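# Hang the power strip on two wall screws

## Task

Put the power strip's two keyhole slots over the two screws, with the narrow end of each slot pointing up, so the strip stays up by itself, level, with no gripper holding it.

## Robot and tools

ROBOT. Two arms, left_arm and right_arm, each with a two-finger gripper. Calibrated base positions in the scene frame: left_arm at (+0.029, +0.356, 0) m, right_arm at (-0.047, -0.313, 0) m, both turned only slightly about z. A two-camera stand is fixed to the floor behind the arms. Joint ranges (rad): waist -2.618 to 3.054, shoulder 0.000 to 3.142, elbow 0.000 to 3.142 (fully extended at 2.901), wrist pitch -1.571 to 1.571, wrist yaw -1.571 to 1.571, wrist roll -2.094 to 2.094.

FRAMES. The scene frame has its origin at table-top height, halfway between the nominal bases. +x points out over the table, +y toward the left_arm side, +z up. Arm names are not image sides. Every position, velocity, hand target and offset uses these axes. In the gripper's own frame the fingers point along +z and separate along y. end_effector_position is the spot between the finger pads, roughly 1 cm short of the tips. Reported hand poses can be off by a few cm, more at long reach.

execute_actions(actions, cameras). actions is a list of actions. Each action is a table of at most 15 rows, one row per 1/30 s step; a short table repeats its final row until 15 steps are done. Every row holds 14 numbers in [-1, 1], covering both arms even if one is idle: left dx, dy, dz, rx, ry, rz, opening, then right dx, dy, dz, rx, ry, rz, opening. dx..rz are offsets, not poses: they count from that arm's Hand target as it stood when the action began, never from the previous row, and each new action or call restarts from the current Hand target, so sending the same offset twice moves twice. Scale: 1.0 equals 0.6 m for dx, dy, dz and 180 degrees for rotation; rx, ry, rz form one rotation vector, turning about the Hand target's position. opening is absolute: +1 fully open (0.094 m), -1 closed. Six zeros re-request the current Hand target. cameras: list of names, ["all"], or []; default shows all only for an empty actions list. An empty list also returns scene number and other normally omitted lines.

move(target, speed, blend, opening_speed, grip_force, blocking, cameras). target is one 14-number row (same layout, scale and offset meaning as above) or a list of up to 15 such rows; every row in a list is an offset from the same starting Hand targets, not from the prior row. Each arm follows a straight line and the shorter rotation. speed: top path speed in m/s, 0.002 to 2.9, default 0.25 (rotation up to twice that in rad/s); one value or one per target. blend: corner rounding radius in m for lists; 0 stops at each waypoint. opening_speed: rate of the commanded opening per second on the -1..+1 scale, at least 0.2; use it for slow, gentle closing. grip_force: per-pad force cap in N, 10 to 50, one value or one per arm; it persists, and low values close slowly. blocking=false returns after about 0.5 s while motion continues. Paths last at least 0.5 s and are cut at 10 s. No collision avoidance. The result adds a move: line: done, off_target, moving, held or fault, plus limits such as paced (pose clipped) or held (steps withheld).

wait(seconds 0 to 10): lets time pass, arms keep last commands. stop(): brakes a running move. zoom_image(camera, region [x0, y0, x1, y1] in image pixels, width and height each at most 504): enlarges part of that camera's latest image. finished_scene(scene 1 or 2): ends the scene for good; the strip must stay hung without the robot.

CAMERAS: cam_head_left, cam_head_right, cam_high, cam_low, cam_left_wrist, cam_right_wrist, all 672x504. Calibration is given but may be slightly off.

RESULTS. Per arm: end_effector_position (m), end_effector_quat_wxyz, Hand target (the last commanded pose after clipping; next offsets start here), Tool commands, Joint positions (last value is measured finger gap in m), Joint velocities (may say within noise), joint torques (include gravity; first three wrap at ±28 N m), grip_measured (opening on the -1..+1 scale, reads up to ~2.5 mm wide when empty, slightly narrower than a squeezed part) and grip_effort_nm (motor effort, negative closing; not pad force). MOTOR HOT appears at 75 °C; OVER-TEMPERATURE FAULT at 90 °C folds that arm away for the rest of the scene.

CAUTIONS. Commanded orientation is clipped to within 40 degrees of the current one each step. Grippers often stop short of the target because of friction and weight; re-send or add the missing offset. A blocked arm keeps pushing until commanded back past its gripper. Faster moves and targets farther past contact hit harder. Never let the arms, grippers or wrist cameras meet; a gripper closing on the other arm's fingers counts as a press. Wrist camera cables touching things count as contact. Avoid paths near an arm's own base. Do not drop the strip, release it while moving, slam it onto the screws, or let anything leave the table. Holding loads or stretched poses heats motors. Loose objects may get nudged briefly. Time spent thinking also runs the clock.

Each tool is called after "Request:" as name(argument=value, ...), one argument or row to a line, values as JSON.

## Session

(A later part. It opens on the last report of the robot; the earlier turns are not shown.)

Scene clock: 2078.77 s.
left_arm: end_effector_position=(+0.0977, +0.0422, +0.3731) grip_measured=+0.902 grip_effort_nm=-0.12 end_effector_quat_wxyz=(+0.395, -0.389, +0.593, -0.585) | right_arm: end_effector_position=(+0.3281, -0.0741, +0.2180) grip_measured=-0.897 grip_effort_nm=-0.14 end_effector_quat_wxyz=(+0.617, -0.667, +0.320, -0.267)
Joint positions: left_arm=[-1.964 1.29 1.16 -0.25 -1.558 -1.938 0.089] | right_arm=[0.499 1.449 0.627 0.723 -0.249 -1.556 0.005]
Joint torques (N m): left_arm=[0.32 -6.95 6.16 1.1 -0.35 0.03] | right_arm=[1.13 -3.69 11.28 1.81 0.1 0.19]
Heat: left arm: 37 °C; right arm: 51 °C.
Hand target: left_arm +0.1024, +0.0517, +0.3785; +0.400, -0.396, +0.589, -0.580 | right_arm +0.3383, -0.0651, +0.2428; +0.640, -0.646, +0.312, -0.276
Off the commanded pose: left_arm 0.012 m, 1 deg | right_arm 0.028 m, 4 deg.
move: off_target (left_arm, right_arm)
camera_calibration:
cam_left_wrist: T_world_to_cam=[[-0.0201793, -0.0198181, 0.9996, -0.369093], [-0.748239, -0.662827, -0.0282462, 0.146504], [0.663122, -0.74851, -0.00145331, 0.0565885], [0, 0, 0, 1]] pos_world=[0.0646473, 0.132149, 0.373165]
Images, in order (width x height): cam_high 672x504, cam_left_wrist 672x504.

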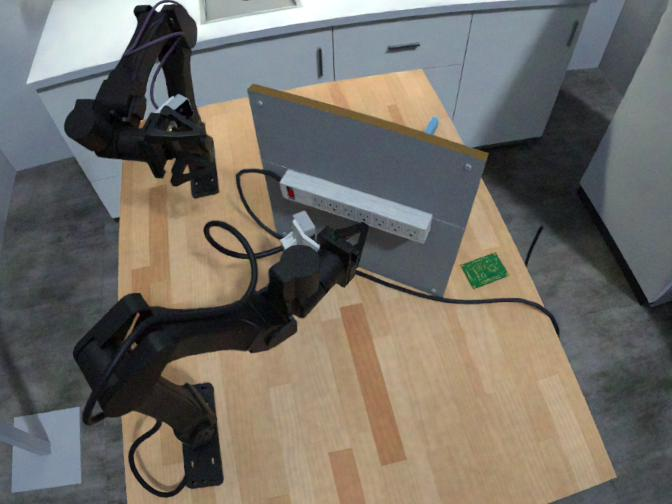

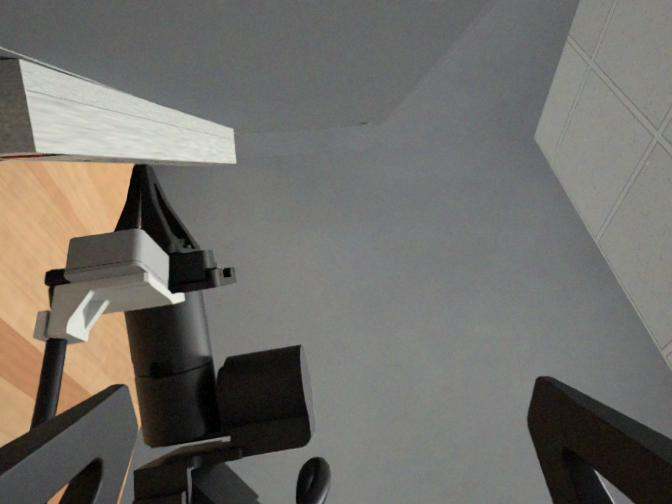

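Request:
move(
  target=[
    [0,0,0,0,0,0,0.9,0.02,0.024,-0.0,0,0,0,-0.9],
    [0,0,0,0,0,0,0.9,-0.10,-0.12,0.0,0,0,0,-0.9],
  ],
  speed=0.08,
  cameras=["cam_left_wrist","cam_high"],
)

Request:
zoom_image(
  camera="cam_left_wrist",
  region=[0, 40, 320, 280],
)

Request:
zoom_image(
  camera="cam_high",
  region=[220, 80, 500, 300],
)

Scene clock: 2087.30 s.
left_arm: end_effector_position=(+0.0977, +0.0422, +0.3731) grip_measured=+0.902 grip_effort_nm=-0.12 end_effector_quat_wxyz=(+0.395, -0.389, +0.593, -0.585) | right_arm: end_effector_position=(+0.2836, -0.1369, +0.2398) grip_measured=-0.897 grip_effort_nm=-0.13 end_effector_quat_wxyz=(+0.632, -0.649, +0.316, -0.281)
Joint positions: left_arm=[-1.964 1.29 1.16 -0.25 -1.558 -1.938 0.089] | right_arm=[0.332 1.107 0.442 0.618 -0.399 -1.555 0.005]
Joint torques (N m): left_arm=[0.32 -6.94 6.17 1.1 -0.34 0.03] | right_arm=[-0.44 -4.41 6.08 1.56 -0.25 0.08]
Heat: left arm: 37 °C; right arm: 51 °C.
Hand target: left_arm +0.1024, +0.0517, +0.3785; +0.400, -0.396, +0.589, -0.580 | right_arm +0.2783, -0.1371, +0.2428; +0.640, -0.646, +0.312, -0.276
Off the commanded pose: left_arm 0.012 m, 1 deg | right_arm 0.006 m, 1 deg.
move: off_target (left_arm)
camera_calibration:
cam_left_wrist: T_world_to_cam=[[-0.0201793, -0.0198181, 0.9996, -0.369093], [-0.748239, -0.662827, -0.0282462, 0.146504], [0.663122, -0.74851, -0.00145331, 0.0565885], [0, 0, 0, 1]] pos_world=[0.0646473, 0.132149, 0.373165]
Images, in order (width x height): cam_high 672x504, cam_left_wrist 672x504.

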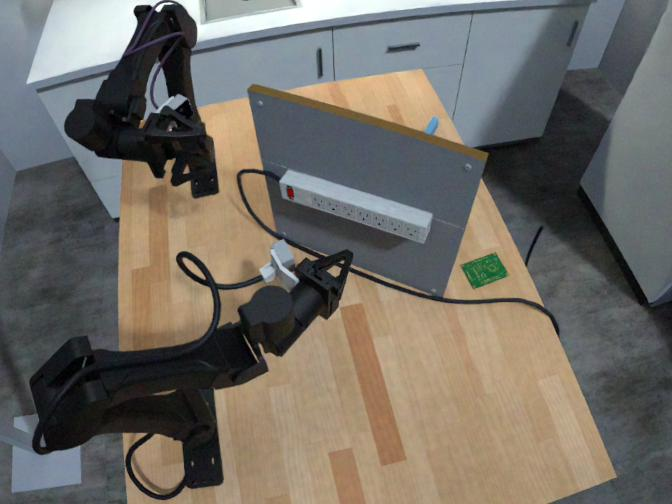

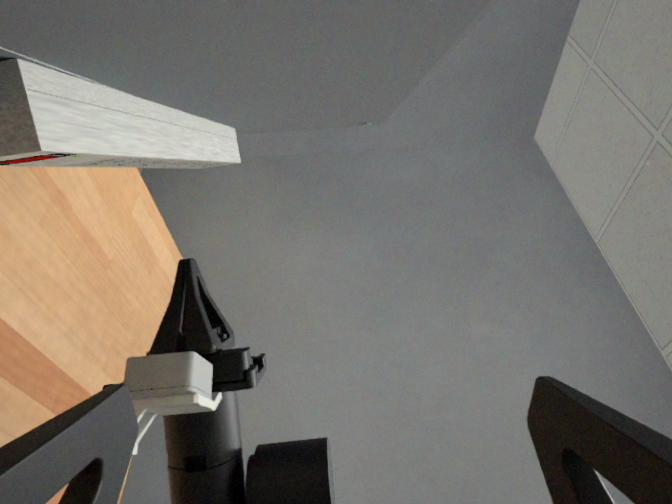

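Scaled by 1.575.

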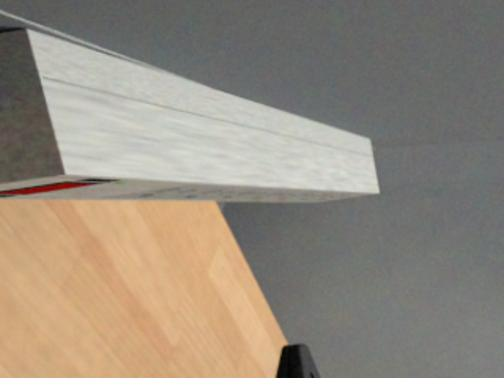

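Scaled by 1.800.

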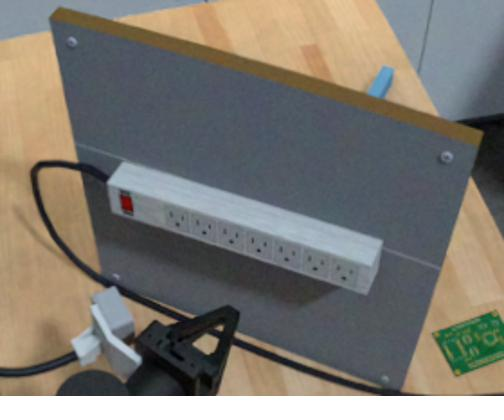

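Request:
move(
  target=[
    [0,0,0,0,0,0,0.9,0.02,-0.02,0.153,0,0,0,-0.9],
    [0,0,0,0,0,0,0.9,0.143,-0.058,0.153,0,0,0,-0.9],
    [0,0,0,0,0,0,0.9,0.205,0.018,0.153,0,0,0,-0.9],
  ],
  speed=0.12,
  cameras=["cam_left_wrist","cam_high","cam_low"],
)

Request:
zoom_image(
  camera="cam_high",
  region=[220, 80, 500, 300],
)

Scene clock: 2101.87 s.
left_arm: end_effector_position=(+0.0977, +0.0422, +0.3731) grip_measured=+0.902 grip_effort_nm=-0.12 end_effector_quat_wxyz=(+0.395, -0.389, +0.593, -0.585) | right_arm: end_effector_position=(+0.3959, -0.1290, +0.3099) grip_measured=-0.897 grip_effort_nm=-0.13 end_effector_quat_wxyz=(+0.624, -0.660, +0.326, -0.262)
Joint positions: left_arm=[-1.964 1.29 1.16 -0.25 -1.558 -1.938 0.089] | right_arm=[0.244 1.483 1.045 0.342 -0.501 -1.556 0.005]
Joint torques (N m): left_arm=[0.34 -6.98 6.16 1.11 -0.34 0.02] | right_arm=[0.47 -5.53 11.08 1.67 -0.07 0.11]
Heat: left arm: 37 °C; right arm: 51 °C.
Hand target: left_arm +0.1024, +0.0517, +0.3785; +0.400, -0.396, +0.589, -0.580 | right_arm +0.4013, -0.1264, +0.3345; +0.640, -0.646, +0.312, -0.276
Off the commanded pose: left_arm 0.012 m, 1 deg | right_arm 0.025 m, 3 deg.
move: off_target (left_arm, right_arm)
camera_calibration:
cam_left_wrist: T_world_to_cam=[[-0.0201793, -0.0198181, 0.9996, -0.369093], [-0.748239, -0.662827, -0.0282462, 0.146504], [0.663122, -0.74851, -0.00145331, 0.0565885], [0, 0, 0, 1]] pos_world=[0.0646473, 0.132149, 0.373165]
Images, in order (width x height): cam_high 672x504, cam_low 672x504, cam_left_wrist 672x504.

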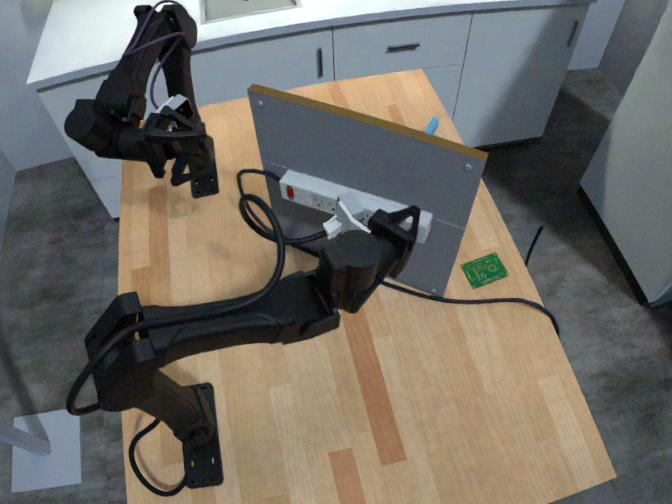

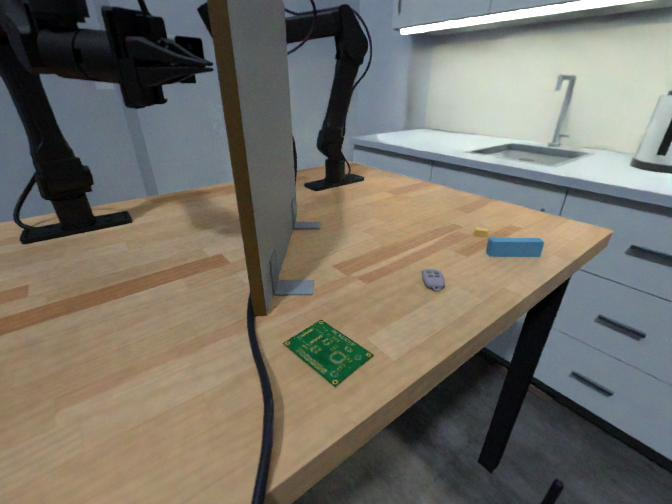

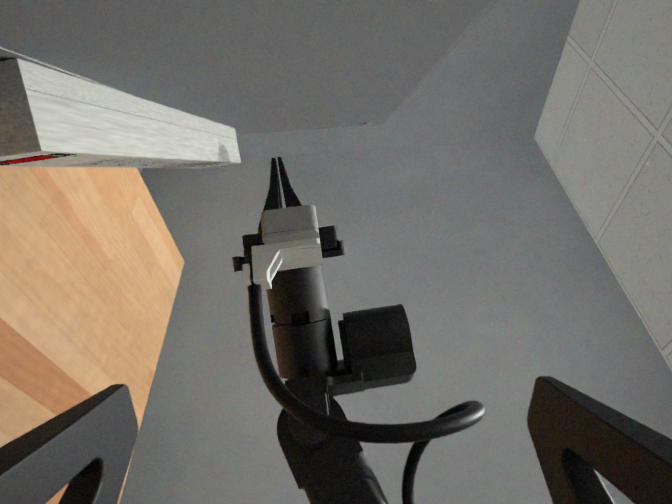

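Scaled by 1.800.

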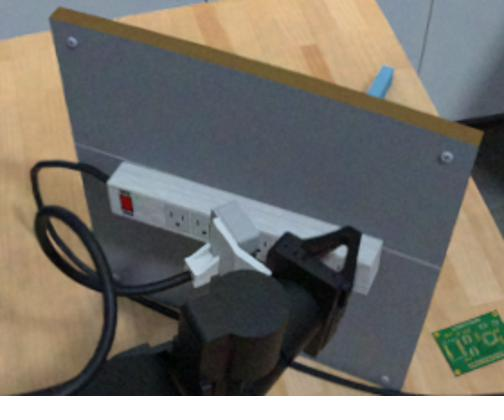

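Request:
move(
  target=[
    [0,0,0,0,0,0,0.9,0.009,0.010,0,0,0,0,-0.9],
    [0,0,0,0,0,0,0.9,0.009,0.010,-0.06,0,0,0,-0.9],
  ],
  speed=0.03,
  cameras=["cam_left_wrist"],
)

Request:
zoom_image(
  camera="cam_left_wrist",
  region=[0, 40, 320, 280],
)

Scene clock: 2109.50 s.
left_arm: end_effector_position=(+0.0977, +0.0422, +0.3731) grip_measured=+0.902 grip_effort_nm=-0.12 end_effector_quat_wxyz=(+0.395, -0.389, +0.593, -0.585) | right_arm: end_effector_position=(+0.4071, -0.1229, +0.3014) grip_measured=-0.897 grip_effort_nm=-0.13 end_effector_quat_wxyz=(+0.636, -0.649, +0.311, -0.279)
Joint positions: left_arm=[-1.964 1.29 1.16 -0.25 -1.558 -1.938 0.089] | right_arm=[0.256 1.547 1.018 0.488 -0.486 -1.556 0.005]
Joint torques (N m): left_arm=[0.34 -6.97 6.19 1.1 -0.35 0.04] | right_arm=[0.68 -6.08 6.31 1.68 0.05 0.12]
Heat: left arm: 37 °C; right arm: 52 °C.
Hand target: left_arm +0.1024, +0.0517, +0.3785; +0.400, -0.396, +0.589, -0.580 | right_arm +0.4067, -0.1203, +0.2985; +0.640, -0.646, +0.312, -0.276
Off the commanded pose: left_arm 0.012 m, 1 deg | right_arm 0.004 m, 1 deg.
move: off_target (left_arm)
camera_calibration:
cam_left_wrist: T_world_to_cam=[[-0.0201793, -0.0198181, 0.9996, -0.369093], [-0.748239, -0.662827, -0.0282462, 0.146504], [0.663122, -0.74851, -0.00145331, 0.0565885], [0, 0, 0, 1]] pos_world=[0.0646473, 0.132149, 0.373165]
Images, in order (width x height): cam_left_wrist 672x504.

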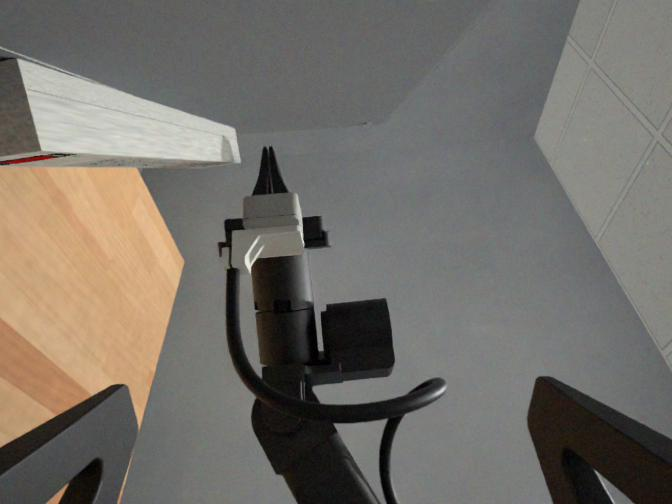

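Scaled by 1.575.

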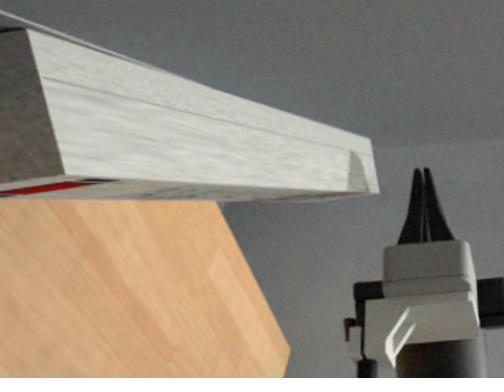

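Request:
move(
  target=[
    [0,0,0,0,0,0,0.9,-0.026,0.021,0,0,0,0,-0.9],
    [0,0,0,0,0,0,0.9,-0.026,0.021,-0.055,0,0,0,-0.9],
  ],
  speed=0.03,
  cameras=["cam_left_wrist"],
)

Request:
zoom_image(
  camera="cam_left_wrist",
  region=[0, 40, 320, 280],
)

Scene clock: 2116.73 s.
left_arm: end_effector_position=(+0.0977, +0.0422, +0.3731) grip_measured=+0.902 grip_effort_nm=-0.12 end_effector_quat_wxyz=(+0.395, -0.389, +0.593, -0.585) | right_arm: end_effector_position=(+0.3915, -0.1096, +0.2727) grip_measured=-0.897 grip_effort_nm=-0.13 end_effector_quat_wxyz=(+0.639, -0.646, +0.307, -0.283)
Joint positions: left_arm=[-1.964 1.29 1.16 -0.25 -1.558 -1.938 0.089] | right_arm=[0.308 1.547 0.884 0.636 -0.436 -1.556 0.005]
Joint torques (N m): left_arm=[0.36 -6.94 6.16 1.11 -0.34 0.03] | right_arm=[0.27 -5.63 5.87 1.6 0.04 0.12]
Heat: left arm: 37 °C; right arm: 51 °C.
Hand target: left_arm +0.1024, +0.0517, +0.3785; +0.400, -0.396, +0.589, -0.580 | right_arm +0.3911, -0.1078, +0.2655; +0.640, -0.646, +0.312, -0.276
Off the commanded pose: left_arm 0.012 m, 1 deg | right_arm 0.008 m, 1 deg.
move: off_target (left_arm)
camera_calibration:
cam_left_wrist: T_world_to_cam=[[-0.0201793, -0.0198181, 0.9996, -0.369093], [-0.748239, -0.662827, -0.0282462, 0.146504], [0.663122, -0.74851, -0.00145331, 0.0565885], [0, 0, 0, 1]] pos_world=[0.0646473, 0.132149, 0.373165]
Images, in order (width x height): cam_left_wrist 672x504.

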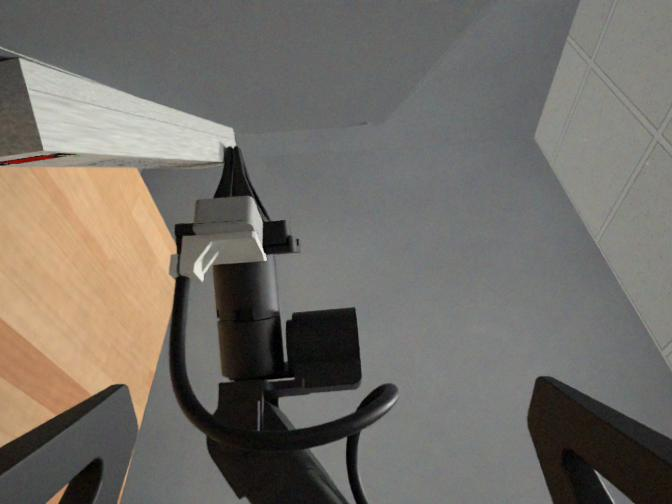

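Scaled by 1.575.

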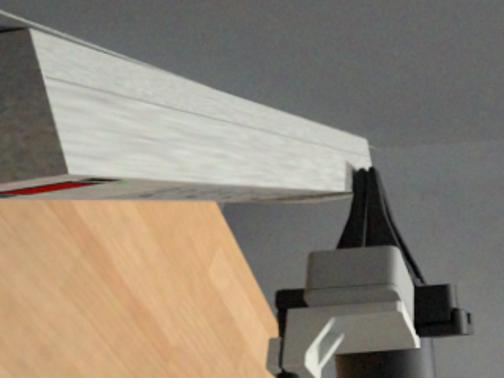

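Request:
move(
  target=[
    [0,0,0,0,0,0,0.9,0,0,-0.02,0,0,0,-0.9],
    [0,0,0,0,0,0,0.9,0,0,0.04,0,0,0,-0.9],
    [0,0,0,0,0,0,0.9,-0.06,-0.075,0.04,0,0,0,-0.9],
  ],
  speed=0.05,
  cameras=["cam_left_wrist","cam_high"],
)

Request:
zoom_image(
  camera="cam_left_wrist",
  region=[0, 40, 320, 280],
)

Request:
zoom_image(
  camera="cam_high",
  region=[220, 80, 500, 300],
)

Scene clock: 2125.13 s.
left_arm: end_effector_position=(+0.0977, +0.0422, +0.3731) grip_measured=+0.902 grip_effort_nm=-0.12 end_effector_quat_wxyz=(+0.395, -0.389, +0.593, -0.585) | right_arm: end_effector_position=(+0.3635, -0.1527, +0.2821) grip_measured=-0.898 grip_effort_nm=-0.12 end_effector_quat_wxyz=(+0.631, -0.649, +0.320, -0.278)
Joint positions: left_arm=[-1.964 1.29 1.16 -0.25 -1.558 -1.938 0.089] | right_arm=[0.193 1.371 0.797 0.518 -0.537 -1.556 0.005]
Joint torques (N m): left_arm=[0.34 -6.97 6.16 1.1 -0.35 0.03] | right_arm=[-0.39 -7.2 6.12 1.47 -0.24 0.08]
Heat: left arm: 37 °C; right arm: 51 °C.
Hand target: left_arm +0.1024, +0.0517, +0.3785; +0.400, -0.396, +0.589, -0.580 | right_arm +0.3551, -0.1527, +0.2896; +0.640, -0.646, +0.312, -0.276
Off the commanded pose: left_arm 0.012 m, 1 deg | right_arm 0.011 m, 1 deg.
move: off_target (left_arm, right_arm)
camera_calibration:
cam_left_wrist: T_world_to_cam=[[-0.0201793, -0.0198181, 0.9996, -0.369093], [-0.748239, -0.662827, -0.0282462, 0.146504], [0.663122, -0.74851, -0.00145331, 0.0565885], [0, 0, 0, 1]] pos_world=[0.0646473, 0.132149, 0.373165]
Images, in order (width x height): cam_high 672x504, cam_left_wrist 672x504.

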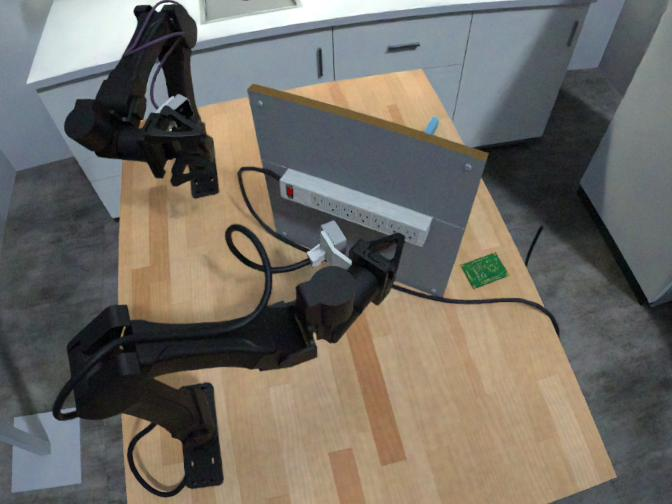

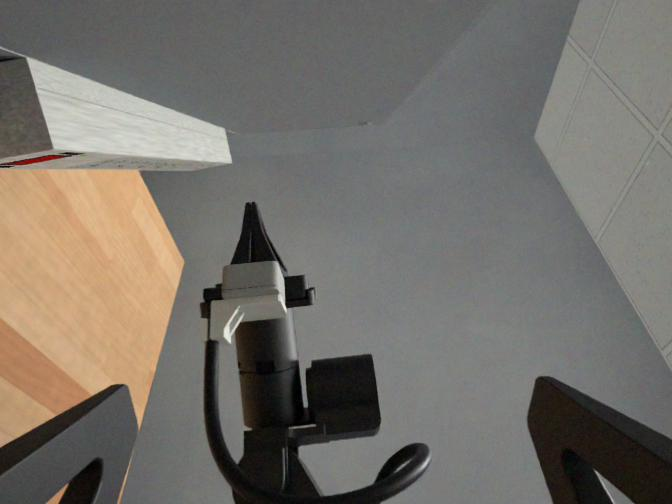

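Scaled by 1.575.

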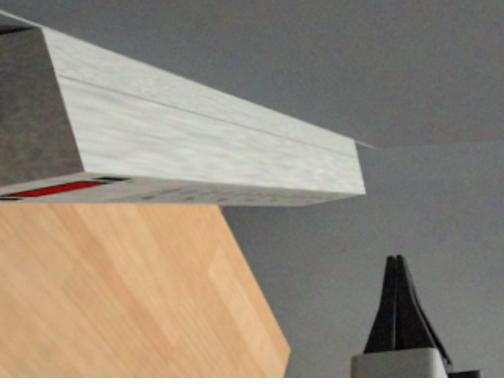

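Scaled by 1.800.

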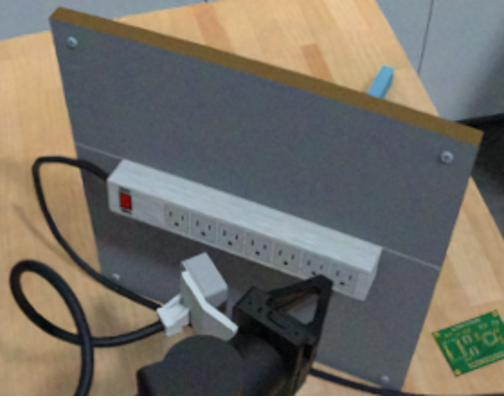

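Request:
finished_scene(
  scene=2,
)

The scene is finished: the task was done.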